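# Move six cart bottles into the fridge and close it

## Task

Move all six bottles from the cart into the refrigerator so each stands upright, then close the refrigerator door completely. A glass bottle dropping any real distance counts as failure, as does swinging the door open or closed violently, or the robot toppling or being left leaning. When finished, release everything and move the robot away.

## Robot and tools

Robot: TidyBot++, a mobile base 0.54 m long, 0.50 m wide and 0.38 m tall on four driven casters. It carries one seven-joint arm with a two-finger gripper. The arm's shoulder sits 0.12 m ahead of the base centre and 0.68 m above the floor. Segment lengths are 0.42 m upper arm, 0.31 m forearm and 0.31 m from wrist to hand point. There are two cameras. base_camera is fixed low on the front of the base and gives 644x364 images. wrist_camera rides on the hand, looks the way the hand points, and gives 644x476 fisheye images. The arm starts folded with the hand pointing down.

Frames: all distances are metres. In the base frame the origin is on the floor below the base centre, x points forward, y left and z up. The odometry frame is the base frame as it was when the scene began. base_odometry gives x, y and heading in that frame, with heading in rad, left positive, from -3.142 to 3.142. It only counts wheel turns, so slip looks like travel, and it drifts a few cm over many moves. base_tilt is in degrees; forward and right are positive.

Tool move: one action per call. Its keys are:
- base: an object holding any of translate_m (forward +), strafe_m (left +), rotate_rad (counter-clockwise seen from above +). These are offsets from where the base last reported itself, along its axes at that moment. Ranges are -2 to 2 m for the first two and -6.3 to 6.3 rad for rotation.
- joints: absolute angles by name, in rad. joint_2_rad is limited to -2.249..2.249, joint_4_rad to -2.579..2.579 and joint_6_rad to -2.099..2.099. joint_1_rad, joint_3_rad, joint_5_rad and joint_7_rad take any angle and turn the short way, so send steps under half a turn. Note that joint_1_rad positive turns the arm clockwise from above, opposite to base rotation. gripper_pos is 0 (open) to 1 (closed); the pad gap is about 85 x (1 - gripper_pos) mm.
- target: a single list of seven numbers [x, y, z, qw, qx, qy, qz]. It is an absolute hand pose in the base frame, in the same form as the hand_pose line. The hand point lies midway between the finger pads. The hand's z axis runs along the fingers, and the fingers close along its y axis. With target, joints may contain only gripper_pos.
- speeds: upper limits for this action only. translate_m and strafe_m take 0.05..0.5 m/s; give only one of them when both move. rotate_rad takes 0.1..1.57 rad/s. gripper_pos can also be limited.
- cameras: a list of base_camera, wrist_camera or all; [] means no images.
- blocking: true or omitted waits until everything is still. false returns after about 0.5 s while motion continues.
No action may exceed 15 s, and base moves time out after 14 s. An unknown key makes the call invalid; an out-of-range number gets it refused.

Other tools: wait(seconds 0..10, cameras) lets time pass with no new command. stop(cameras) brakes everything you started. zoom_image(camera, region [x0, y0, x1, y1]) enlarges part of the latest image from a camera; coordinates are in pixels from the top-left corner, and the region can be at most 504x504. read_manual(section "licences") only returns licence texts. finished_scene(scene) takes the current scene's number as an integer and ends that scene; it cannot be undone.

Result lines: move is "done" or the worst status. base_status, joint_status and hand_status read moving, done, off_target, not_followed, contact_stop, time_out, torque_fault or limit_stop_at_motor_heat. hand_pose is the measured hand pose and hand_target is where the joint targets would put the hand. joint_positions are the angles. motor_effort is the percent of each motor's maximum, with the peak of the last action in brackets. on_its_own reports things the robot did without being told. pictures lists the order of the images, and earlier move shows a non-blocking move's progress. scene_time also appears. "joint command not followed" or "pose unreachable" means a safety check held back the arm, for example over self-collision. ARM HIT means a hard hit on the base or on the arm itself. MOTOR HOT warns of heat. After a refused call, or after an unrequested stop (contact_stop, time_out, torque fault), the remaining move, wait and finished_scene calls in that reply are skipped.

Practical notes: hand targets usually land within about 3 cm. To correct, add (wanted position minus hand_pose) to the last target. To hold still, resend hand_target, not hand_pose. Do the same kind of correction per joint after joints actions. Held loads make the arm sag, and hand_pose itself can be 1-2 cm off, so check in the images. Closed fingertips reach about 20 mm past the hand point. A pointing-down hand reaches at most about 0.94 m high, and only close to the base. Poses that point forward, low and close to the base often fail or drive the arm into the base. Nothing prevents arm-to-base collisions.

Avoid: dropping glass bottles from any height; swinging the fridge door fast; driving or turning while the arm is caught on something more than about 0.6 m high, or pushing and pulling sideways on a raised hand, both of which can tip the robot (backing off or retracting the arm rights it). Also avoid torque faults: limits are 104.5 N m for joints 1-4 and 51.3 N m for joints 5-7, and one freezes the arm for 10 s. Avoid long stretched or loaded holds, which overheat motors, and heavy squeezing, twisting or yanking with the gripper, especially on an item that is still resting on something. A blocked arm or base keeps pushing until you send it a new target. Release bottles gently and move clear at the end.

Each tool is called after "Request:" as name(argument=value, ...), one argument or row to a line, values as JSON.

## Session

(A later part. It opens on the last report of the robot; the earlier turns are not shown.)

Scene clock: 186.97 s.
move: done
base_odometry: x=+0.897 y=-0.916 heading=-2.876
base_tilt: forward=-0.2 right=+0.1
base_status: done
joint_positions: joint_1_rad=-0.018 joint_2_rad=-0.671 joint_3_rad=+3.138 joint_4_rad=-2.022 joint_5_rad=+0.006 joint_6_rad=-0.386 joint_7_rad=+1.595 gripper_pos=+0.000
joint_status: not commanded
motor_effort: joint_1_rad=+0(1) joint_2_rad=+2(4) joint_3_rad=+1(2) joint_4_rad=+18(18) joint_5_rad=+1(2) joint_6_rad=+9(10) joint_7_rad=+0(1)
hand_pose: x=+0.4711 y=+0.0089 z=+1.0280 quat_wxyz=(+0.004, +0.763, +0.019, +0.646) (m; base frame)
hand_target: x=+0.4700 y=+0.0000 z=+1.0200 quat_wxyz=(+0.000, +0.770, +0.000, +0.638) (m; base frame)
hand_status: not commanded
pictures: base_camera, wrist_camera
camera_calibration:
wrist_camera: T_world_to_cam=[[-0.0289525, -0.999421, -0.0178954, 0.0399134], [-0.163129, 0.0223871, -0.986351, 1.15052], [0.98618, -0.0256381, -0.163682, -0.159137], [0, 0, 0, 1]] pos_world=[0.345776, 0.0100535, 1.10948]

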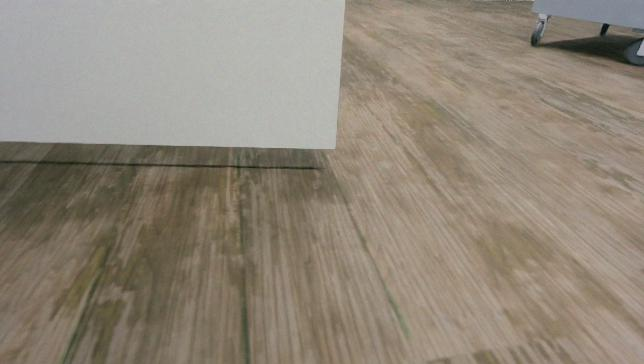

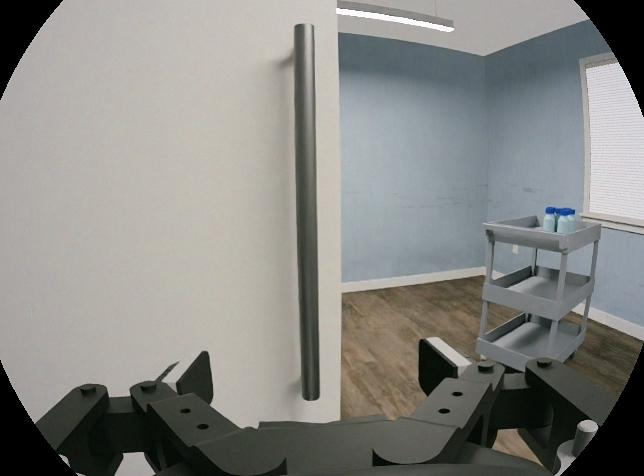

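Request:
move(
  base={"translate_m": 1.297, "strafe_m": -1.888, "rotate_rad": 0.72},
  target=[0.47,0,1.08,0,0.82,0,0.572],
)

Scene clock: 196.80 s.
move: off_target
base_odometry: x=-0.850 y=+0.566 heading=-2.156
base_tilt: forward=-0.2 right=+0.1
base_status: done
joint_positions: joint_1_rad=-0.017 joint_2_rad=-0.561 joint_3_rad=+3.142 joint_4_rad=-1.680 joint_5_rad=+0.006 joint_6_rad=-0.787 joint_7_rad=+1.595 gripper_pos=+0.000
joint_status: not commanded
motor_effort: joint_1_rad=+0(1) joint_2_rad=+0(3) joint_3_rad=+1(3) joint_4_rad=+17(19) joint_5_rad=+0(2) joint_6_rad=+9(10) joint_7_rad=+1(1)
hand_pose: x=+0.4721 y=+0.0058 z=+1.0726 quat_wxyz=(+0.005, +0.815, +0.017, +0.579) (m; base frame)
hand_target: x=+0.4700 y=+0.0000 z=+1.0800 quat_wxyz=(+0.000, +0.820, +0.000, +0.572) (m; base frame)
hand_status: off_target (0.010 m and 2.2 deg from the pose sent, 0.053 m and 10.9 deg at the start)
pictures: base_camera, wrist_camera
camera_calibration:
wrist_camera: T_world_to_cam=[[-0.0382768, -0.999189, -0.0125123, 0.0362667], [-0.326202, 0.0243296, -0.944987, 1.22737], [0.944525, -0.0320896, -0.326869, 0.0418425], [0, 0, 0, 1]] pos_world=[0.362237, 0.00771861, 1.17398]

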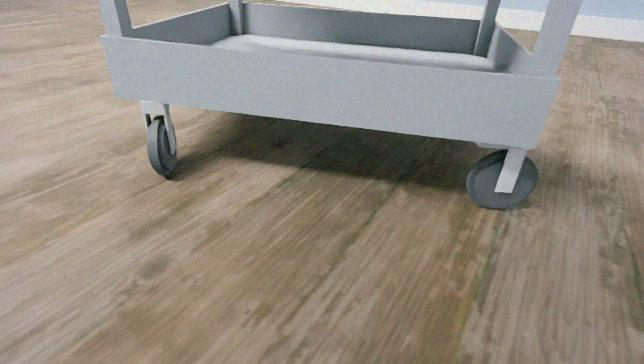

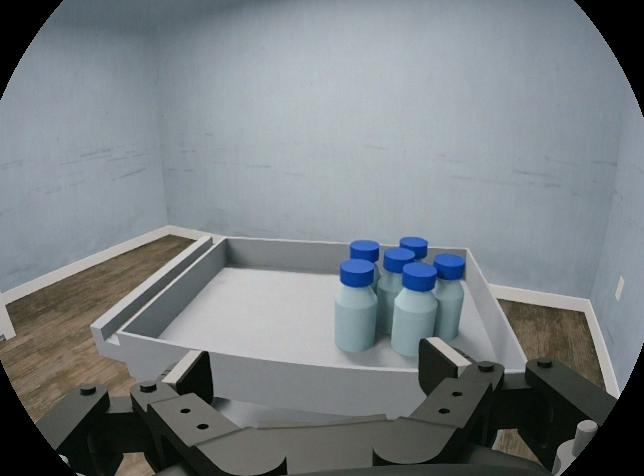

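Request:
move(
  base={"strafe_m": -0.162},
  target=[0.605,0,0.912,0,0.843,0,0.537],
  cameras=["wrist_camera"],
)

Request:
move(
  base={"translate_m": 0.15},
  speeds={"translate_m": 0.25},
  cameras=["wrist_camera"],
)

Scene clock: 230.77 s.
move: done
base_odometry: x=-0.985 y=+0.656 heading=-2.156
base_tilt: forward=-0.2 right=+0.1
base_status: done
joint_positions: joint_1_rad=-0.017 joint_2_rad=-0.262 joint_3_rad=+3.151 joint_4_rad=-1.948 joint_5_rad=+0.006 joint_6_rad=-0.338 joint_7_rad=+1.595 gripper_pos=+0.000
joint_status: not commanded
motor_effort: joint_1_rad=+0(1) joint_2_rad=-11(14) joint_3_rad=+1(3) joint_4_rad=+18(20) joint_5_rad=+1(2) joint_6_rad=+9(9) joint_7_rad=+0(1)
hand_pose: x=+0.6021 y=+0.0040 z=+0.9159 quat_wxyz=(+0.005, +0.848, +0.015, +0.530) (m; base frame)
hand_target: x=+0.6050 y=+0.0000 z=+0.9120 quat_wxyz=(+0.000, +0.843, +0.000, +0.537) (m; base frame)
hand_status: done (0.006 m and 2.0 deg from the pose sent, 0.209 m and 6.1 deg at the start)
pictures: wrist_camera
camera_calibration:
wrist_camera: T_world_to_cam=[[-0.0454095, -0.998938, -0.00785381, 0.0375377], [-0.434376, 0.0268243, -0.900332, 1.14592], [0.899586, -0.0374722, -0.435132, -0.00601532], [0, 0, 0, 1]] pos_world=[0.504876, 0.0065339, 1.02939]

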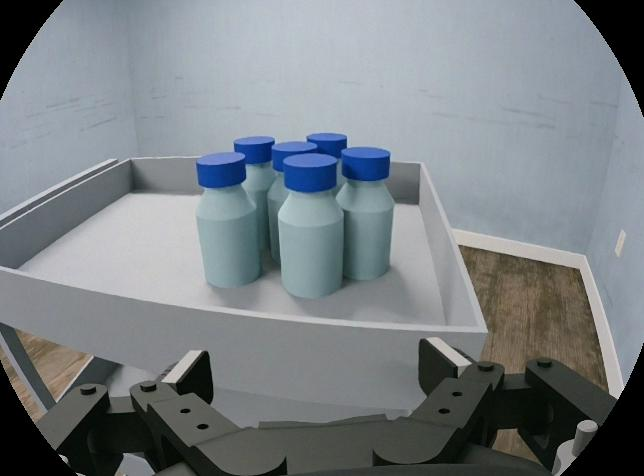

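Scene clock: 232.13 s.
move: done
base_odometry: x=-1.068 y=+0.530 heading=-2.156
base_tilt: forward=-0.2 right=+0.1
base_status: done
joint_positions: joint_1_rad=-0.017 joint_2_rad=-0.261 joint_3_rad=+3.151 joint_4_rad=-1.948 joint_5_rad=+0.006 joint_6_rad=-0.334 joint_7_rad=+1.595 gripper_pos=+0.000
joint_status: not commanded
motor_effort: joint_1_rad=+0(1) joint_2_rad=-10(14) joint_3_rad=+1(1) joint_4_rad=+18(18) joint_5_rad=+0(2) joint_6_rad=+8(9) joint_7_rad=+0(1)
hand_pose: x=+0.6030 y=+0.0041 z=+0.9166 quat_wxyz=(+0.005, +0.847, +0.015, +0.532) (m; base frame)
hand_target: x=+0.6050 y=+0.0000 z=+0.9120 quat_wxyz=(+0.000, +0.843, +0.000, +0.537) (m; base frame)
hand_status: not commanded
pictures: wrist_camera
camera_calibration:
wrist_camera: T_world_to_cam=[[-0.0453693, -0.998938, -0.00802796, 0.0377294], [-0.431326, 0.026837, -0.901797, 1.14645], [0.901054, -0.0374512, -0.432086, -0.0101143], [0, 0, 0, 1]] pos_world=[0.505321, 0.0065431, 1.0298]

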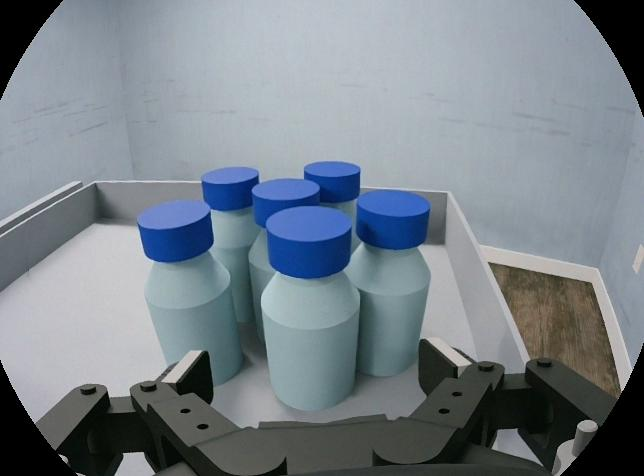

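Request:
move(
  base={"translate_m": 0.033, "strafe_m": 0.31, "rotate_rad": -0.42},
  joints={"gripper_pos": 0.25},
  cameras=["wrist_camera"],
)

Scene clock: 255.27 s.
move: done
base_odometry: x=-0.828 y=+0.332 heading=-2.578
base_tilt: forward=-0.2 right=+0.1
base_status: done
joint_positions: joint_1_rad=-0.015 joint_2_rad=-0.261 joint_3_rad=+3.153 joint_4_rad=-1.948 joint_5_rad=+0.006 joint_6_rad=-0.333 joint_7_rad=+1.595 gripper_pos=+0.250
joint_status: all done
motor_effort: joint_1_rad=+0(2) joint_2_rad=-11(12) joint_3_rad=+1(2) joint_4_rad=+18(18) joint_5_rad=+1(2) joint_6_rad=+9(9) joint_7_rad=+0(1)
hand_pose: x=+0.6031 y=+0.0020 z=+0.9168 quat_wxyz=(+0.006, +0.847, +0.013, +0.532) (m; base frame)
hand_target: x=+0.6050 y=+0.0000 z=+0.9120 quat_wxyz=(+0.000, +0.843, +0.000, +0.537) (m; base frame)
hand_status: not commanded
pictures: wrist_camera
camera_calibration:
wrist_camera: T_world_to_cam=[[-0.049218, -0.998751, -0.00865624, 0.0386272], [-0.430733, 0.0290441, -0.902012, 1.14654], [0.901136, -0.0406667, -0.431624, -0.0106902], [0, 0, 0, 1]] pos_world=[0.505385, 0.0048441, 1.02991]

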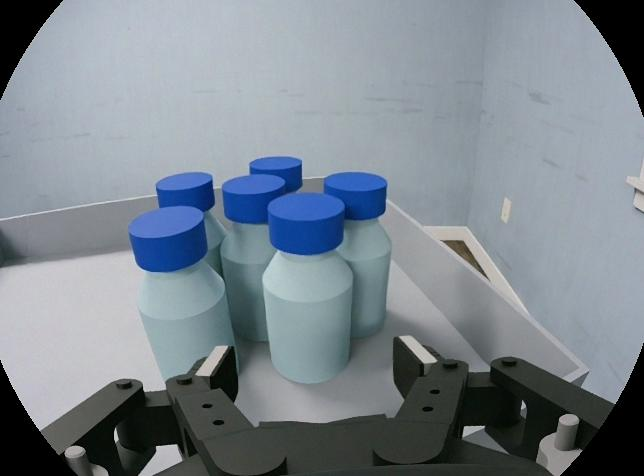

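Request:
move(
  base={"translate_m": 0.139},
  speeds={"translate_m": 0.12},
  cameras=["wrist_camera"],
)

Request:
move(
  joints={"gripper_pos": 0.65},
  cameras=["wrist_camera"],
)

Scene clock: 265.17 s.
move: done
base_odometry: x=-0.946 y=+0.257 heading=-2.577
base_tilt: forward=-0.2 right=+0.1
base_status: done
joint_positions: joint_1_rad=-0.015 joint_2_rad=-0.260 joint_3_rad=+3.153 joint_4_rad=-1.948 joint_5_rad=+0.006 joint_6_rad=-0.332 joint_7_rad=+1.595 gripper_pos=+0.250
joint_status: not commanded
motor_effort: joint_1_rad=+0(1) joint_2_rad=-11(13) joint_3_rad=+1(2) joint_4_rad=+18(19) joint_5_rad=+0(2) joint_6_rad=+8(9) joint_7_rad=+0(1)
hand_pose: x=+0.6034 y=+0.0021 z=+0.9164 quat_wxyz=(+0.006, +0.847, +0.013, +0.532) (m; base frame)
hand_target: x=+0.6050 y=+0.0000 z=+0.9120 quat_wxyz=(+0.000, +0.843, +0.000, +0.537) (m; base frame)
hand_status: not commanded
pictures: wrist_camera
camera_calibration:
wrist_camera: T_world_to_cam=[[-0.0492191, -0.998751, -0.00862366, 0.0386178], [-0.431079, 0.0290309, -0.901847, 1.14643], [0.900971, -0.0406706, -0.43197, -0.0107497], [0, 0, 0, 1]] pos_world=[0.505788, 0.00485059, 1.02959]

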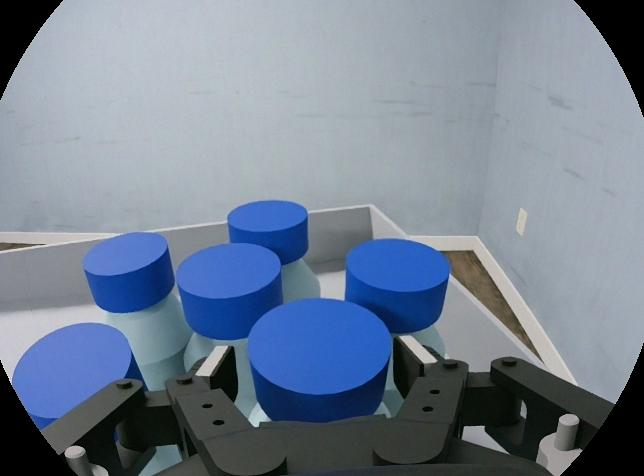

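Scene clock: 265.93 s.
move: off_target
base_odometry: x=-0.946 y=+0.257 heading=-2.577
base_tilt: forward=-0.2 right=+0.1
base_status: not commanded
joint_positions: joint_1_rad=-0.015 joint_2_rad=-0.261 joint_3_rad=+3.154 joint_4_rad=-1.948 joint_5_rad=+0.006 joint_6_rad=-0.331 joint_7_rad=+1.595 gripper_pos=+0.437
joint_status: gripper_pos off_target (ended at +0.437, target +0.650)
motor_effort: joint_1_rad=+0(3) joint_2_rad=-10(12) joint_3_rad=+0(2) joint_4_rad=+18(19) joint_5_rad=+1(2) joint_6_rad=+9(10) joint_7_rad=+0(1)
hand_pose: x=+0.6035 y=+0.0017 z=+0.9169 quat_wxyz=(+0.006, +0.846, +0.013, +0.532) (m; base frame)
hand_target: x=+0.6050 y=+0.0000 z=+0.9120 quat_wxyz=(+0.000, +0.843, +0.000, +0.537) (m; base frame)
hand_status: not commanded
pictures: wrist_camera
camera_calibration:
wrist_camera: T_world_to_cam=[[-0.0497759, -0.998722, -0.00881299, 0.0388335], [-0.429725, 0.0293811, -0.902482, 1.14664], [0.901587, -0.0411347, -0.430638, -0.0122355], [0, 0, 0, 1]] pos_world=[0.505704, 0.00459098, 1.02989]

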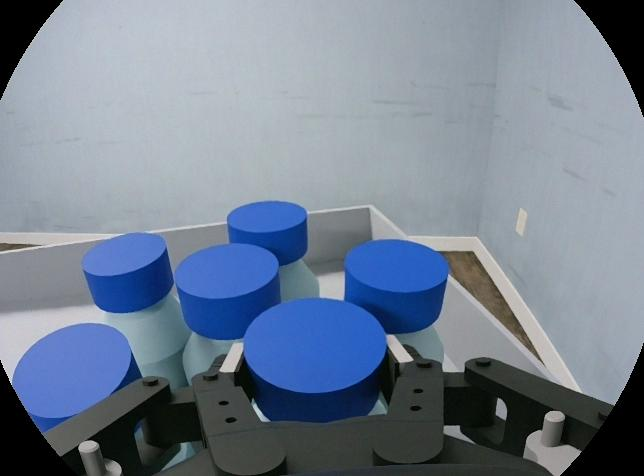

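Request:
move(
  target=[0.59,0,1.10,-0.004,0.846,-0.010,0.532],
  cameras=["wrist_camera"],
)

Request:
move(
  base={"translate_m": -0.3},
  target=[0.47,0,1.11,-0.004,0.840,-0.005,0.542],
  cameras=["wrist_camera"],
)

Request:
move(
  base={"translate_m": 0.573, "strafe_m": 1.413, "rotate_rad": 1.512},
  speeds={"rotate_rad": 1.0},
)

Scene clock: 288.43 s.
move: off_target
base_odometry: x=-0.946 y=+0.257 heading=-2.577
base_tilt: forward=-0.2 right=+0.1
base_status: not commanded
joint_positions: joint_1_rad=-0.015 joint_2_rad=-0.217 joint_3_rad=+3.154 joint_4_rad=-1.395 joint_5_rad=+0.006 joint_6_rad=-0.885 joint_7_rad=+1.594 gripper_pos=+0.437
joint_status: not commanded
motor_effort: joint_1_rad=+0(1) joint_2_rad=-15(18) joint_3_rad=+1(1) joint_4_rad=+21(24) joint_5_rad=+1(2) joint_6_rad=+12(14) joint_7_rad=+0(1)
hand_pose: x=+0.5934 y=+0.0006 z=+1.0656 quat_wxyz=(+0.007, +0.858, +0.011, +0.513) (m; base frame)
hand_target: x=+0.5900 y=+0.0000 z=+1.1000 quat_wxyz=(-0.004, +0.846, -0.010, +0.532) (m; base frame)
hand_status: off_target (0.035 m and 3.8 deg from the pose sent, 0.184 m and 2.8 deg at the start)
pictures: wrist_camera
camera_calibration:
wrist_camera: T_world_to_cam=[[-0.0533328, -0.998554, -0.00671423, 0.0384002], [-0.469824, 0.0310253, -0.882215, 1.27872], [0.881147, -0.0438965, -0.4708, 0.115766], [0, 0, 0, 1]] pos_world=[0.500813, 0.00375381, 1.18286]

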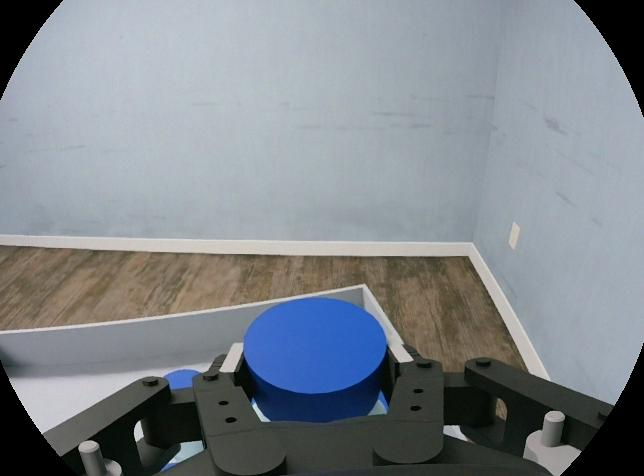

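Scene clock: 290.33 s.
move: off_target
base_odometry: x=-0.692 y=+0.417 heading=-2.578
base_tilt: forward=-0.2 right=+0.1
base_status: done
joint_positions: joint_1_rad=-0.015 joint_2_rad=-0.455 joint_3_rad=+3.153 joint_4_rad=-1.418 joint_5_rad=+0.006 joint_6_rad=-1.012 joint_7_rad=+1.594 gripper_pos=+0.437
joint_status: not commanded
motor_effort: joint_1_rad=+0(2) joint_2_rad=-6(20) joint_3_rad=+1(3) joint_4_rad=+20(22) joint_5_rad=+1(3) joint_6_rad=+13(14) joint_7_rad=+1(1)
hand_pose: x=+0.4788 y=-0.0007 z=+1.1166 quat_wxyz=(+0.006, +0.835, +0.010, +0.551) (m; base frame)
hand_target: x=+0.4700 y=+0.0000 z=+1.1100 quat_wxyz=(-0.004, +0.840, -0.005, +0.542) (m; base frame)
hand_status: off_target (0.011 m and 2.4 deg from the pose sent, 0.131 m and 4.5 deg at the start)
pictures: wrist_camera
camera_calibration:
wrist_camera: T_world_to_cam=[[-0.0523598, -0.998524, -0.0144425, 0.0394606], [-0.390269, 0.0337726, -0.920081, 1.27412], [0.919211, -0.0425388, -0.391461, 0.133981], [0, 0, 0, 1]] pos_world=[0.376161, 0.00207132, 1.22531]

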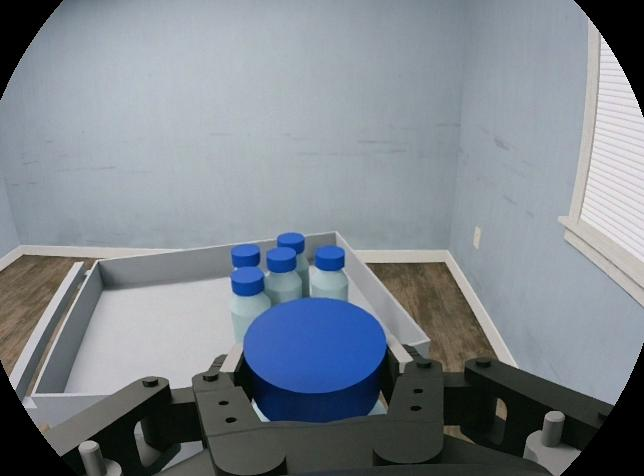

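Scene clock: 294.93 s.
move: done
base_odometry: x=-0.421 y=-1.083 heading=-1.065
base_tilt: forward=-0.2 right=+0.1
base_status: done
joint_positions: joint_1_rad=-0.013 joint_2_rad=-0.450 joint_3_rad=+3.153 joint_4_rad=-1.421 joint_5_rad=+0.006 joint_6_rad=-1.013 joint_7_rad=+1.594 gripper_pos=+0.437
joint_status: not commanded
motor_effort: joint_1_rad=+0(2) joint_2_rad=-6(8) joint_3_rad=+1(4) joint_4_rad=+20(20) joint_5_rad=+0(3) joint_6_rad=+13(14) joint_7_rad=+0(1)
hand_pose: x=+0.4805 y=-0.0013 z=+1.1133 quat_wxyz=(+0.006, +0.837, +0.010, +0.547) (m; base frame)
hand_target: x=+0.4700 y=+0.0000 z=+1.1100 quat_wxyz=(-0.004, +0.840, -0.005, +0.542) (m; base frame)
hand_status: not commanded
pictures: base_camera, wrist_camera
camera_calibration:
wrist_camera: T_world_to_cam=[[-0.0541747, -0.998435, -0.0138912, 0.0392056], [-0.397479, 0.0343248, -0.916969, 1.27182], [0.916011, -0.0441551, -0.398717, 0.140652], [0, 0, 0, 1]] pos_world=[0.378808, 0.00169961, 1.22285]

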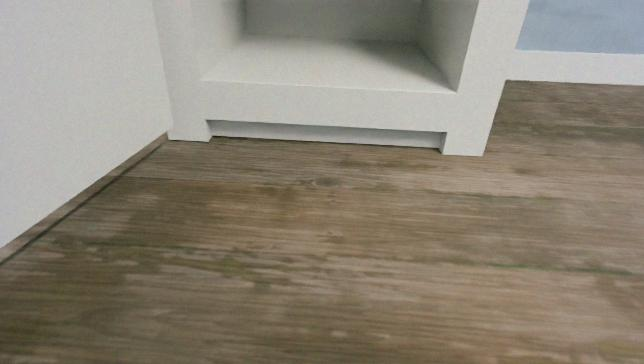

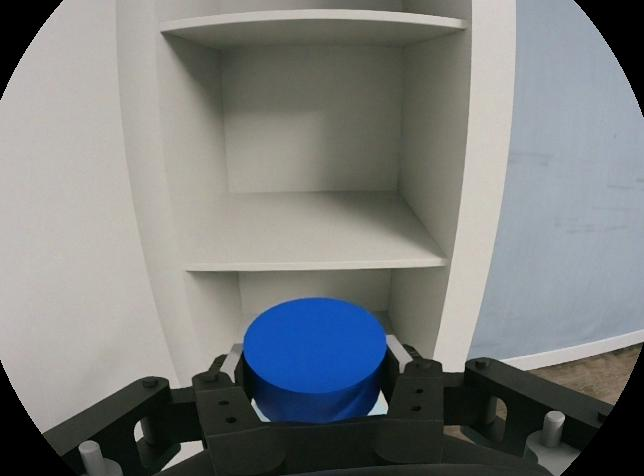

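Request:
move(
  base={"translate_m": 0.4, "strafe_m": -0.015, "rotate_rad": -0.015},
  speeds={"translate_m": 0.3},
  cameras=[],
)

Request:
move(
  target=[0.625,0.12,1.13,-0.004,0.815,-0.004,0.580],
  cameras=["wrist_camera"],
)

Request:
move(
  base={"translate_m": 0.145},
  speeds={"translate_m": 0.2},
  cameras=["wrist_camera"],
)

Scene clock: 313.87 s.
move: done
base_odometry: x=-0.240 y=-1.441 heading=-1.081
base_tilt: forward=-0.2 right=+0.1
base_status: done
joint_positions: joint_1_rad=-0.012 joint_2_rad=-0.449 joint_3_rad=+3.152 joint_4_rad=-1.422 joint_5_rad=+0.006 joint_6_rad=-1.014 joint_7_rad=+1.594 gripper_pos=+0.437
joint_status: not commanded
motor_effort: joint_1_rad=+0(1) joint_2_rad=-5(9) joint_3_rad=+1(2) joint_4_rad=+20(20) joint_5_rad=+1(2) joint_6_rad=+13(14) joint_7_rad=+0(1)
hand_pose: x=+0.4813 y=-0.0010 z=+1.1118 quat_wxyz=(+0.006, +0.838, +0.010, +0.546) (m; base frame)
hand_target: x=+0.4700 y=+0.0000 z=+1.1100 quat_wxyz=(-0.004, +0.840, -0.005, +0.542) (m; base frame)
hand_status: not commanded
pictures: none
No camera images: "cameras" was empty.

Scene clock: 315.73 s.
move: off_target
base_odometry: x=-0.240 y=-1.441 heading=-1.081
base_tilt: forward=-0.2 right=+0.1
base_status: not commanded
joint_positions: joint_1_rad=-0.065 joint_2_rad=-0.088 joint_3_rad=+2.809 joint_4_rad=-1.309 joint_5_rad=+0.448 joint_6_rad=-0.941 joint_7_rad=+1.083 gripper_pos=+0.437
joint_status: not commanded
motor_effort: joint_1_rad=+0(1) joint_2_rad=-18(21) joint_3_rad=+1(2) joint_4_rad=+21(21) joint_5_rad=+5(6) joint_6_rad=+11(13) joint_7_rad=+0(1)
hand_pose: x=+0.6234 y=+0.1065 z=+1.0584 quat_wxyz=(+0.015, +0.859, -0.001, +0.511) (m; base frame)
hand_target: x=+0.6250 y=+0.1200 z=+1.1300 quat_wxyz=(-0.004, +0.815, -0.004, +0.580) (m; base frame)
hand_status: off_target (0.073 m and 9.6 deg from the pose sent, 0.189 m and 5.1 deg at the start)
pictures: wrist_camera
camera_calibration:
wrist_camera: T_world_to_cam=[[-0.0836232, -0.996482, -0.00551025, 0.16301], [-0.47178, 0.0444604, -0.880595, 1.28126], [0.877742, -0.0710385, -0.473838, 0.0989154], [0, 0, 0, 1]] pos_world=[0.531281, 0.112498, 1.17604]

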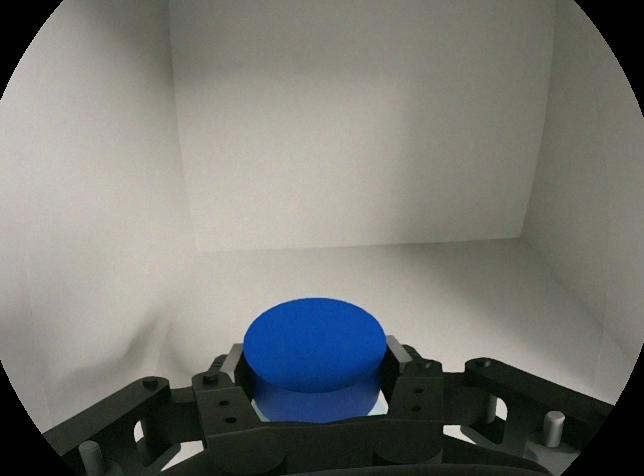

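Scene clock: 317.17 s.
move: done
base_odometry: x=-0.172 y=-1.569 heading=-1.081
base_tilt: forward=-0.2 right=+0.1
base_status: done
joint_positions: joint_1_rad=-0.065 joint_2_rad=-0.081 joint_3_rad=+2.808 joint_4_rad=-1.306 joint_5_rad=+0.452 joint_6_rad=-0.940 joint_7_rad=+1.081 gripper_pos=+0.437
joint_status: not commanded
motor_effort: joint_1_rad=+0(1) joint_2_rad=-19(22) joint_3_rad=+1(2) joint_4_rad=+21(21) joint_5_rad=+5(6) joint_6_rad=+11(12) joint_7_rad=+0(1)
hand_pose: x=+0.6261 y=+0.1070 z=+1.0572 quat_wxyz=(+0.015, +0.860, -0.001, +0.511) (m; base frame)
hand_target: x=+0.6250 y=+0.1200 z=+1.1300 quat_wxyz=(-0.004, +0.815, -0.004, +0.580) (m; base frame)
hand_status: not commanded
pictures: wrist_camera
camera_calibration:
wrist_camera: T_world_to_cam=[[-0.0833244, -0.996512, -0.00466156, 0.162705], [-0.473172, 0.0436808, -0.879887, 1.28171], [0.877021, -0.0711103, -0.475161, 0.0978321], [0, 0, 0, 1]] pos_world=[0.534223, 0.113108, 1.175]

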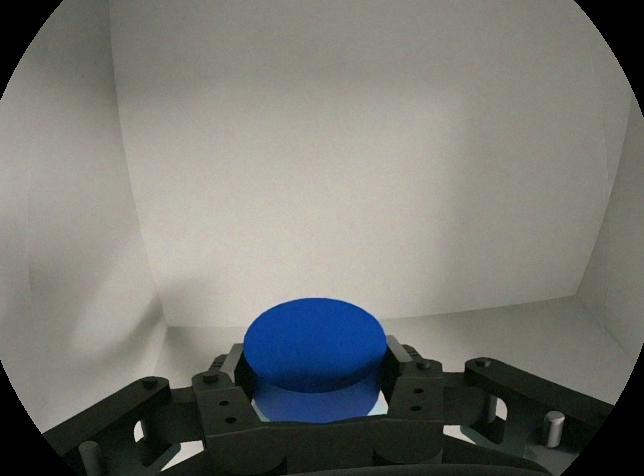

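Request:
move(
  target=[0.625,0.128,1.10,0.0,0.808,0.0,0.589],
  cameras=[],
)

Request:
move(
  target=[0.625,0.128,1.085,0.0,0.81,0.0,0.586],
  cameras=[],
)

Request:
move(
  target=[0.625,0.128,1.072,0.0,0.813,0.0,0.582],
  cameras=["wrist_camera"],
)

Scene clock: 323.10 s.
move: off_target
base_odometry: x=-0.172 y=-1.569 heading=-1.081
base_tilt: forward=-0.2 right=+0.1
base_status: not commanded
joint_positions: joint_1_rad=-0.021 joint_2_rad=-0.091 joint_3_rad=+2.728 joint_4_rad=-1.375 joint_5_rad=+0.507 joint_6_rad=-0.830 joint_7_rad=+0.992 gripper_pos=+0.437
joint_status: not commanded
motor_effort: joint_1_rad=+0(1) joint_2_rad=-18(20) joint_3_rad=+1(2) joint_4_rad=+21(22) joint_5_rad=+5(7) joint_6_rad=+10(11) joint_7_rad=+1(1)
hand_pose: x=+0.6309 y=+0.1317 z=+1.0560 quat_wxyz=(-0.002, +0.843, +0.005, +0.538) (m; base frame)
hand_target: x=+0.6250 y=+0.1280 z=+1.1000 quat_wxyz=(+0.000, +0.808, +0.000, +0.589) (m; base frame)
hand_status: off_target (0.045 m and 7.1 deg from the pose sent, 0.048 m and 10.9 deg at the start)
pictures: none
No camera images: "cameras" was empty.

Scene clock: 323.83 s.
move: off_target
base_odometry: x=-0.172 y=-1.569 heading=-1.081
base_tilt: forward=-0.2 right=+0.1
base_status: not commanded
joint_positions: joint_1_rad=+0.004 joint_2_rad=-0.104 joint_3_rad=+2.715 joint_4_rad=-1.412 joint_5_rad=+0.513 joint_6_rad=-0.787 joint_7_rad=+0.973 gripper_pos=+0.437
joint_status: not commanded
motor_effort: joint_1_rad=+0(1) joint_2_rad=-18(19) joint_3_rad=+1(2) joint_4_rad=+21(21) joint_5_rad=+5(6) joint_6_rad=+10(11) joint_7_rad=+0(1)
hand_pose: x=+0.6307 y=+0.1305 z=+1.0521 quat_wxyz=(-0.003, +0.838, +0.003, +0.545) (m; base frame)
hand_target: x=+0.6250 y=+0.1280 z=+1.0850 quat_wxyz=(+0.000, +0.810, +0.000, +0.586) (m; base frame)
hand_status: off_target (0.033 m and 5.7 deg from the pose sent, 0.030 m and 6.7 deg at the start)
pictures: none
No camera images: "cameras" was empty.

Scene clock: 324.50 s.
move: off_target
base_odometry: x=-0.172 y=-1.569 heading=-1.081
base_tilt: forward=-0.2 right=+0.1
base_status: not commanded
joint_positions: joint_1_rad=+0.022 joint_2_rad=-0.120 joint_3_rad=+2.705 joint_4_rad=-1.440 joint_5_rad=+0.518 joint_6_rad=-0.756 joint_7_rad=+0.961 gripper_pos=+0.437
joint_status: not commanded
motor_effort: joint_1_rad=+0(1) joint_2_rad=-16(17) joint_3_rad=+2(2) joint_4_rad=+20(21) joint_5_rad=+5(6) joint_6_rad=+9(10) joint_7_rad=+0(1)
hand_pose: x=+0.6283 y=+0.1303 z=+1.0524 quat_wxyz=(-0.004, +0.833, +0.003, +0.553) (m; base frame)
hand_target: x=+0.6250 y=+0.1280 z=+1.0720 quat_wxyz=(+0.000, +0.813, +0.000, +0.582) (m; base frame)
hand_status: off_target (0.020 m and 4.1 deg from the pose sent, 0.021 m and 5.1 deg at the start)
pictures: wrist_camera
camera_calibration:
wrist_camera: T_world_to_cam=[[-0.0534565, -0.997759, -0.0402395, 0.204898], [-0.385177, 0.0577816, -0.921032, 1.26362], [0.921293, -0.0337359, -0.387403, -0.0297708], [0, 0, 0, 1]] pos_world=[0.525098, 0.130421, 1.16055]

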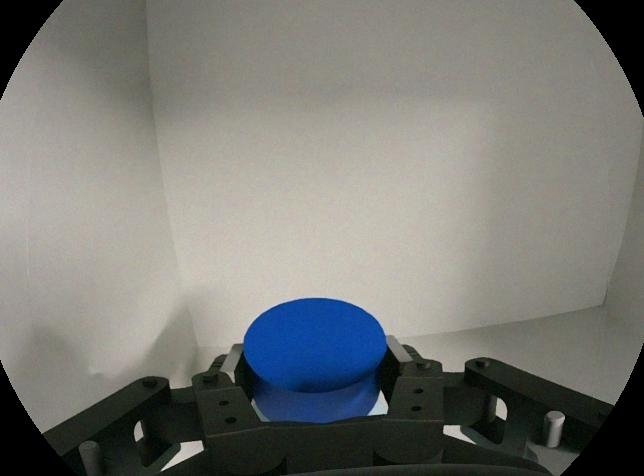

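Request:
move(
  target=[0.625,0.127,1.066,0.0,0.825,0.0,0.565],
  cameras=[],
)

Request:
move(
  target=[0.625,0.127,1.056,0.0,0.828,0.0,0.561],
  cameras=["wrist_camera"],
)

Scene clock: 331.00 s.
move: off_target
base_odometry: x=-0.172 y=-1.569 heading=-1.081
base_tilt: forward=-0.2 right=+0.1
base_status: not commanded
joint_positions: joint_1_rad=+0.002 joint_2_rad=-0.120 joint_3_rad=+2.723 joint_4_rad=-1.440 joint_5_rad=+0.518 joint_6_rad=-0.757 joint_7_rad=+0.961 gripper_pos=+0.437
joint_status: not commanded
motor_effort: joint_1_rad=+0(1) joint_2_rad=-17(18) joint_3_rad=+2(2) joint_4_rad=+21(21) joint_5_rad=+5(6) joint_6_rad=+10(11) joint_7_rad=+0(1)
hand_pose: x=+0.6282 y=+0.1302 z=+1.0525 quat_wxyz=(-0.006, +0.833, +0.003, +0.553) (m; base frame)
hand_target: x=+0.6250 y=+0.1270 z=+1.0660 quat_wxyz=(+0.000, +0.825, +0.000, +0.565) (m; base frame)
hand_status: off_target (0.014 m and 1.9 deg from the pose sent, 0.014 m and 1.8 deg at the start)
pictures: none
No camera images: "cameras" was empty.

Scene clock: 331.60 s.
move: done
base_odometry: x=-0.172 y=-1.569 heading=-1.081
base_tilt: forward=-0.2 right=+0.1
base_status: not commanded
joint_positions: joint_1_rad=+0.002 joint_2_rad=-0.120 joint_3_rad=+2.723 joint_4_rad=-1.440 joint_5_rad=+0.518 joint_6_rad=-0.756 joint_7_rad=+0.961 gripper_pos=+0.437
joint_status: not commanded
motor_effort: joint_1_rad=+0(1) joint_2_rad=-16(17) joint_3_rad=+1(2) joint_4_rad=+19(21) joint_5_rad=+4(6) joint_6_rad=+9(11) joint_7_rad=+1(1)
hand_pose: x=+0.6281 y=+0.1304 z=+1.0523 quat_wxyz=(-0.006, +0.833, +0.003, +0.553) (m; base frame)
hand_target: x=+0.6250 y=+0.1270 z=+1.0560 quat_wxyz=(+0.000, +0.828, +0.000, +0.561) (m; base frame)
hand_status: done (0.006 m and 1.3 deg from the pose sent, 0.006 m and 1.3 deg at the start)
pictures: wrist_camera
camera_calibration:
wrist_camera: T_world_to_cam=[[-0.0517998, -0.99777, -0.0421004, 0.205874], [-0.385743, 0.0588756, -0.920726, 1.2634], [0.921151, -0.0314535, -0.387933, -0.0292539], [0, 0, 0, 1]] pos_world=[0.52496, 0.130111, 1.16057]

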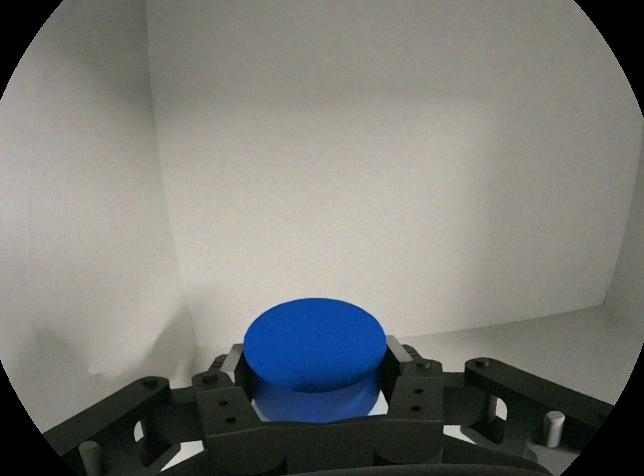

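Request:
move(
  target=[0.625,0.127,1.044,0.0,0.833,0.0,0.553],
  cameras=[],
)

Request:
move(
  target=[0.625,0.127,1.032,0.0,0.836,0.0,0.549],
  cameras=["wrist_camera"],
)

Scene clock: 336.67 s.
move: done
base_odometry: x=-0.172 y=-1.569 heading=-1.081
base_tilt: forward=-0.2 right=+0.1
base_status: not commanded
joint_positions: joint_1_rad=+0.002 joint_2_rad=-0.122 joint_3_rad=+2.723 joint_4_rad=-1.443 joint_5_rad=+0.518 joint_6_rad=-0.755 joint_7_rad=+0.961 gripper_pos=+0.437
joint_status: not commanded
motor_effort: joint_1_rad=+0(1) joint_2_rad=-13(16) joint_3_rad=+1(1) joint_4_rad=+17(19) joint_5_rad=+3(5) joint_6_rad=+6(9) joint_7_rad=+0(1)
hand_pose: x=+0.6277 y=+0.1304 z=+1.0521 quat_wxyz=(-0.006, +0.833, +0.003, +0.553) (m; base frame)
hand_target: x=+0.6250 y=+0.1270 z=+1.0440 quat_wxyz=(+0.000, +0.833, +0.000, +0.553) (m; base frame)
hand_status: done (0.009 m and 0.7 deg from the pose sent, 0.010 m and 0.7 deg at the start)
pictures: none
No camera images: "cameras" was empty.

Scene clock: 337.30 s.
move: off_target
base_odometry: x=-0.172 y=-1.569 heading=-1.081
base_tilt: forward=-0.2 right=+0.1
base_status: not commanded
joint_positions: joint_1_rad=+0.002 joint_2_rad=-0.131 joint_3_rad=+2.723 joint_4_rad=-1.459 joint_5_rad=+0.523 joint_6_rad=-0.738 joint_7_rad=+0.961 gripper_pos=+0.437
joint_status: not commanded
motor_effort: joint_1_rad=+0(1) joint_2_rad=-11(14) joint_3_rad=+1(1) joint_4_rad=+14(16) joint_5_rad=+3(3) joint_6_rad=+4(6) joint_7_rad=+0(1)
hand_pose: x=+0.6256 y=+0.1317 z=+1.0520 quat_wxyz=(-0.004, +0.830, +0.008, +0.557) (m; base frame)
hand_target: x=+0.6250 y=+0.1270 z=+1.0320 quat_wxyz=(+0.000, +0.836, +0.000, +0.549) (m; base frame)
hand_status: off_target (0.021 m and 1.5 deg from the pose sent, 0.021 m and 0.9 deg at the start)
pictures: wrist_camera
camera_calibration:
wrist_camera: T_world_to_cam=[[-0.0441004, -0.998414, -0.0349831, 0.194894], [-0.376245, 0.0490374, -0.925222, 1.26209], [0.92547, -0.0276405, -0.377811, -0.0408743], [0, 0, 0, 1]] pos_world=[0.521277, 0.131565, 1.15909]

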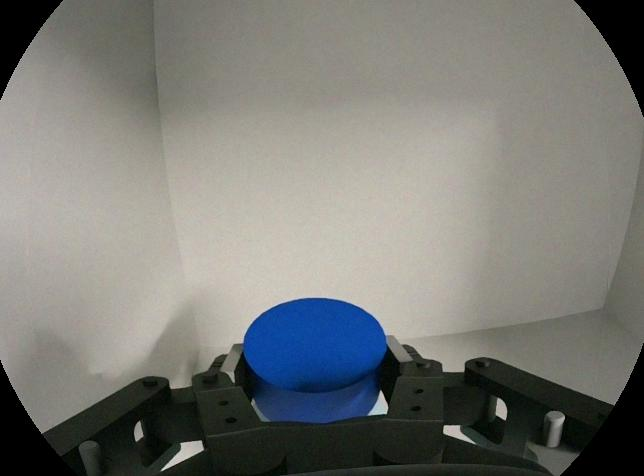

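Request:
move(
  target=[0.625,0.127,1.05,0.0,0.84,0.0,0.543],
  cameras=[],
)

Request:
move(
  joints={"gripper_pos": 0.1},
  cameras=["wrist_camera"],
)

Request:
move(
  base={"translate_m": -0.25},
  speeds={"translate_m": 0.25},
  cameras=["wrist_camera"],
)

Scene clock: 346.43 s.
move: done
base_odometry: x=-0.172 y=-1.569 heading=-1.081
base_tilt: forward=-0.2 right=+0.1
base_status: not commanded
joint_positions: joint_1_rad=-0.024 joint_2_rad=-0.130 joint_3_rad=+2.742 joint_4_rad=-1.449 joint_5_rad=+0.523 joint_6_rad=-0.762 joint_7_rad=+0.961 gripper_pos=+0.437
joint_status: not commanded
motor_effort: joint_1_rad=+0(1) joint_2_rad=-12(13) joint_3_rad=+1(2) joint_4_rad=+16(16) joint_5_rad=+3(5) joint_6_rad=+5(6) joint_7_rad=+0(1)
hand_pose: x=+0.6233 y=+0.1309 z=+1.0520 quat_wxyz=(-0.004, +0.834, +0.006, +0.552) (m; base frame)
hand_target: x=+0.6250 y=+0.1270 z=+1.0500 quat_wxyz=(+0.000, +0.840, +0.000, +0.543) (m; base frame)
hand_status: done (0.005 m and 1.5 deg from the pose sent, 0.005 m and 2.2 deg at the start)
pictures: none
No camera images: "cameras" was empty.

Scene clock: 347.27 s.
move: done
base_odometry: x=-0.172 y=-1.569 heading=-1.081
base_tilt: forward=-0.2 right=+0.1
base_status: not commanded
joint_positions: joint_1_rad=-0.024 joint_2_rad=-0.130 joint_3_rad=+2.742 joint_4_rad=-1.449 joint_5_rad=+0.523 joint_6_rad=-0.765 joint_7_rad=+0.961 gripper_pos=+0.100
joint_status: all done
motor_effort: joint_1_rad=+0(1) joint_2_rad=-13(15) joint_3_rad=+2(2) joint_4_rad=+17(18) joint_5_rad=+4(5) joint_6_rad=+7(7) joint_7_rad=+0(1)
hand_pose: x=+0.6231 y=+0.1304 z=+1.0512 quat_wxyz=(-0.003, +0.834, +0.005, +0.551) (m; base frame)
hand_target: x=+0.6250 y=+0.1270 z=+1.0500 quat_wxyz=(+0.000, +0.840, +0.000, +0.543) (m; base frame)
hand_status: not commanded
pictures: wrist_camera
camera_calibration:
wrist_camera: T_world_to_cam=[[-0.0505505, -0.99812, -0.0346679, 0.197061], [-0.388722, 0.0516385, -0.919907, 1.26233], [0.919967, -0.0330256, -0.390602, -0.0213288], [0, 0, 0, 1]] pos_world=[0.52028, 0.130801, 1.15973]

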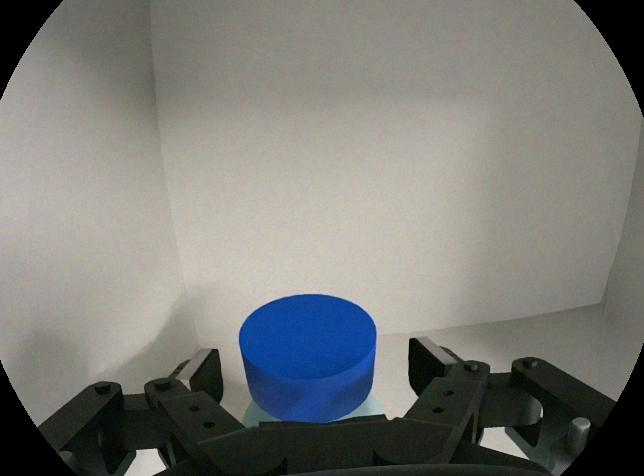

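Scene clock: 349.10 s.
move: done
base_odometry: x=-0.290 y=-1.348 heading=-1.081
base_tilt: forward=-0.2 right=+0.1
base_status: done
joint_positions: joint_1_rad=-0.028 joint_2_rad=-0.122 joint_3_rad=+2.746 joint_4_rad=-1.449 joint_5_rad=+0.523 joint_6_rad=-0.765 joint_7_rad=+0.961 gripper_pos=+0.100
joint_status: not commanded
motor_effort: joint_1_rad=+0(1) joint_2_rad=-14(18) joint_3_rad=+1(2) joint_4_rad=+17(18) joint_5_rad=+3(5) joint_6_rad=+7(8) joint_7_rad=+1(1)
hand_pose: x=+0.6259 y=+0.1303 z=+1.0474 quat_wxyz=(-0.003, +0.836, +0.005, +0.548) (m; base frame)
hand_target: x=+0.6250 y=+0.1270 z=+1.0500 quat_wxyz=(+0.000, +0.840, +0.000, +0.543) (m; base frame)
hand_status: not commanded
pictures: wrist_camera
camera_calibration:
wrist_camera: T_world_to_cam=[[-0.0508969, -0.998105, -0.0345829, 0.197048], [-0.39561, 0.0519444, -0.916949, 1.26116], [0.917007, -0.0329885, -0.397504, -0.01631], [0, 0, 0, 1]] pos_world=[0.523912, 0.130626, 1.15675]

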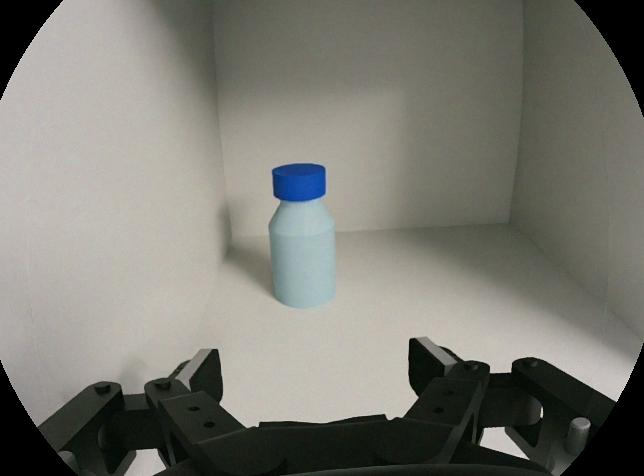

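Request:
move(
  base={"translate_m": -0.35},
  target=[0.47,0,1.06,0,0.843,0,0.537],
  cameras=[],
)

Request:
move(
  base={"translate_m": -1.447, "strafe_m": 0.582, "rotate_rad": -1.369},
  joints={"gripper_pos": 0.2},
  cameras=[],
)

Request:
move(
  base={"translate_m": 0.25},
  target=[0.605,0,0.912,0,0.843,0,0.537],
  cameras=["wrist_camera"],
)

Scene clock: 375.03 s.
move: off_target
base_odometry: x=-0.454 y=-1.039 heading=-1.081
base_tilt: forward=-0.2 right=+0.1
base_status: done
joint_positions: joint_1_rad=-0.024 joint_2_rad=-0.532 joint_3_rad=+3.130 joint_4_rad=-1.582 joint_5_rad=+0.055 joint_6_rad=-0.866 joint_7_rad=+1.522 gripper_pos=+0.100
joint_status: not commanded
motor_effort: joint_1_rad=+0(1) joint_2_rad=+0(18) joint_3_rad=+1(2) joint_4_rad=+16(19) joint_5_rad=+1(5) joint_6_rad=+9(9) joint_7_rad=+0(1)
hand_pose: x=+0.4709 y=+0.0029 z=+1.0962 quat_wxyz=(+0.006, +0.817, -0.002, +0.576) (m; base frame)
hand_target: x=+0.4700 y=+0.0000 z=+1.0600 quat_wxyz=(+0.000, +0.843, +0.000, +0.537) (m; base frame)
hand_status: off_target (0.036 m and 5.4 deg from the pose sent, 0.204 m and 1.6 deg at the start)
pictures: none
No camera images: "cameras" was empty.

Scene clock: 379.83 s.
move: done
base_odometry: x=-0.621 y=+0.512 heading=-2.451
base_tilt: forward=-0.2 right=+0.1
base_status: done
joint_positions: joint_1_rad=-0.022 joint_2_rad=-0.522 joint_3_rad=+3.138 joint_4_rad=-1.585 joint_5_rad=+0.048 joint_6_rad=-0.866 joint_7_rad=+1.523 gripper_pos=+0.200
joint_status: all done
motor_effort: joint_1_rad=+0(1) joint_2_rad=-2(4) joint_3_rad=+1(3) joint_4_rad=+16(17) joint_5_rad=+1(2) joint_6_rad=+8(9) joint_7_rad=+0(1)
hand_pose: x=+0.4753 y=-0.0003 z=+1.0906 quat_wxyz=(+0.004, +0.821, -0.006, +0.570) (m; base frame)
hand_target: x=+0.4700 y=+0.0000 z=+1.0600 quat_wxyz=(+0.000, +0.843, +0.000, +0.537) (m; base frame)
hand_status: not commanded
pictures: none
No camera images: "cameras" was empty.

Scene clock: 381.67 s.
move: done
base_odometry: x=-0.814 y=+0.352 heading=-2.451
base_tilt: forward=-0.2 right=+0.1
base_status: done
joint_positions: joint_1_rad=-0.022 joint_2_rad=-0.253 joint_3_rad=+3.139 joint_4_rad=-1.947 joint_5_rad=+0.048 joint_6_rad=-0.338 joint_7_rad=+1.524 gripper_pos=+0.200
joint_status: not commanded
motor_effort: joint_1_rad=+0(1) joint_2_rad=-11(17) joint_3_rad=+1(2) joint_4_rad=+18(19) joint_5_rad=+1(2) joint_6_rad=+8(9) joint_7_rad=+0(1)
hand_pose: x=+0.6044 y=+0.0088 z=+0.9119 quat_wxyz=(+0.000, +0.850, +0.006, +0.527) (m; base frame)
hand_target: x=+0.6049 y=+0.0000 z=+0.9120 quat_wxyz=(+0.000, +0.843, +0.000, +0.537) (m; base frame)
hand_status: done (0.009 m and 1.6 deg from the pose sent, 0.221 m and 4.6 deg at the start)
pictures: wrist_camera
camera_calibration:
wrist_camera: T_world_to_cam=[[-0.0546914, -0.998167, -0.0259297, 0.0644388], [-0.44169, 0.0474744, -0.895911, 1.14339], [0.895499, -0.0375458, -0.443476, 0.000464686], [0, 0, 0, 1]] pos_world=[0.508133, 0.0100562, 1.02626]

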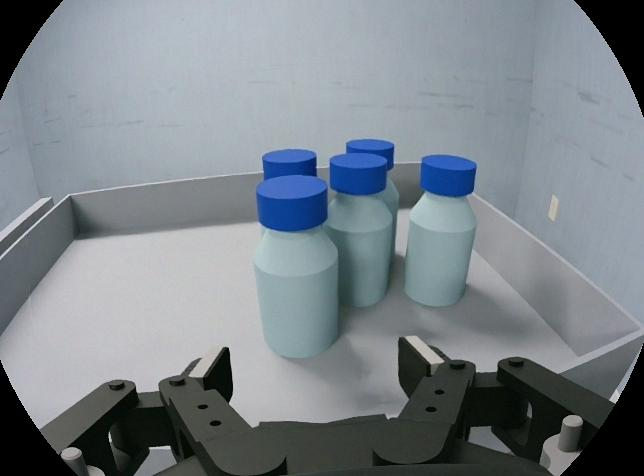

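Request:
move(
  base={"translate_m": 0.162, "strafe_m": 0.01},
  speeds={"translate_m": 0.15},
  cameras=["wrist_camera"],
)

Request:
move(
  joints={"gripper_pos": 0.65},
  cameras=[],
)

Request:
move(
  target=[0.59,0,1.10,-0.004,0.846,-0.010,0.532],
  cameras=["wrist_camera"],
)

Scene clock: 393.27 s.
move: done
base_odometry: x=-0.933 y=+0.242 heading=-2.451
base_tilt: forward=-0.2 right=+0.1
base_status: done
joint_positions: joint_1_rad=-0.022 joint_2_rad=-0.257 joint_3_rad=+3.139 joint_4_rad=-1.947 joint_5_rad=+0.048 joint_6_rad=-0.333 joint_7_rad=+1.524 gripper_pos=+0.200
joint_status: not commanded
motor_effort: joint_1_rad=+0(0) joint_2_rad=-11(14) joint_3_rad=+1(1) joint_4_rad=+18(19) joint_5_rad=+1(2) joint_6_rad=+8(9) joint_7_rad=+0(1)
hand_pose: x=+0.6040 y=+0.0088 z=+0.9156 quat_wxyz=(+0.000, +0.847, +0.006, +0.531) (m; base frame)
hand_target: x=+0.6049 y=+0.0000 z=+0.9120 quat_wxyz=(+0.000, +0.843, +0.000, +0.537) (m; base frame)
hand_status: not commanded
pictures: wrist_camera
camera_calibration:
wrist_camera: T_world_to_cam=[[-0.054099, -0.998185, -0.0264731, 0.0646931], [-0.432837, 0.0473338, -0.900229, 1.14513], [0.899848, -0.0372429, -0.434612, -0.00832301], [0, 0, 0, 1]] pos_world=[0.506646, 0.0100622, 1.02898]

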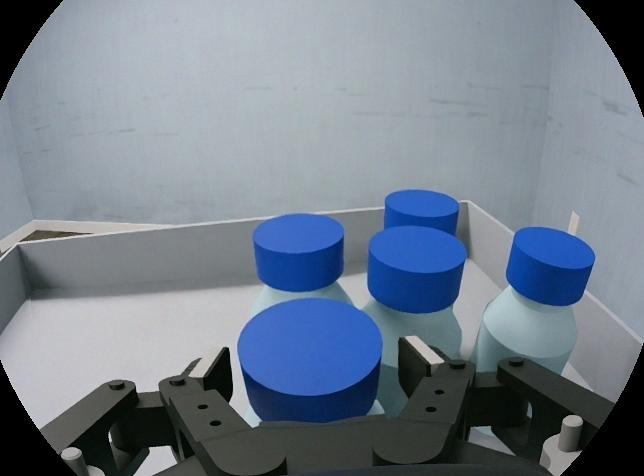

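Scene clock: 394.07 s.
move: off_target
base_odometry: x=-0.933 y=+0.242 heading=-2.451
base_tilt: forward=-0.2 right=+0.1
base_status: not commanded
joint_positions: joint_1_rad=-0.022 joint_2_rad=-0.257 joint_3_rad=+3.139 joint_4_rad=-1.947 joint_5_rad=+0.047 joint_6_rad=-0.331 joint_7_rad=+1.526 gripper_pos=+0.437
joint_status: gripper_pos off_target (ended at +0.437, target +0.650)
motor_effort: joint_1_rad=+0(1) joint_2_rad=-11(12) joint_3_rad=+2(2) joint_4_rad=+18(19) joint_5_rad=+0(3) joint_6_rad=+9(10) joint_7_rad=+0(1)
hand_pose: x=+0.6042 y=+0.0089 z=+0.9160 quat_wxyz=(+0.000, +0.847, +0.007, +0.532) (m; base frame)
hand_target: x=+0.6049 y=+0.0000 z=+0.9120 quat_wxyz=(+0.000, +0.843, +0.000, +0.537) (m; base frame)
hand_status: not commanded
pictures: none
No camera images: "cameras" was empty.

Scene clock: 396.30 s.
move: off_target
base_odometry: x=-0.933 y=+0.242 heading=-2.451
base_tilt: forward=-0.2 right=+0.1
base_status: not commanded
joint_positions: joint_1_rad=-0.022 joint_2_rad=-0.216 joint_3_rad=+3.139 joint_4_rad=-1.396 joint_5_rad=+0.047 joint_6_rad=-0.886 joint_7_rad=+1.526 gripper_pos=+0.437
joint_status: not commanded
motor_effort: joint_1_rad=+0(1) joint_2_rad=-15(18) joint_3_rad=+1(2) joint_4_rad=+21(24) joint_5_rad=+1(2) joint_6_rad=+12(14) joint_7_rad=+0(1)
hand_pose: x=+0.5934 y=+0.0021 z=+1.0649 quat_wxyz=(+0.006, +0.859, -0.005, +0.513) (m; base frame)
hand_target: x=+0.5900 y=+0.0000 z=+1.1000 quat_wxyz=(-0.004, +0.846, -0.010, +0.532) (m; base frame)
hand_status: off_target (0.035 m and 2.9 deg from the pose sent, 0.185 m and 2.0 deg at the start)
pictures: wrist_camera
camera_calibration:
wrist_camera: T_world_to_cam=[[-0.0798525, -0.996501, -0.0246967, 0.0746943], [-0.469433, 0.0594503, -0.880964, 1.27641], [0.87935, -0.0587538, -0.472538, 0.118494], [0, 0, 0, 1]] pos_world=[0.500956, 0.00551191, 1.18231]

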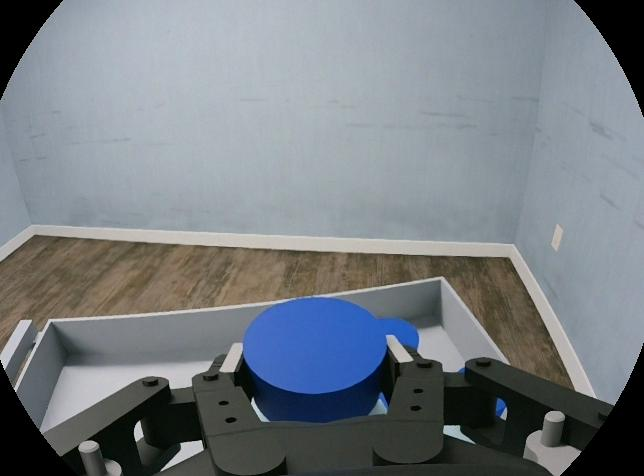

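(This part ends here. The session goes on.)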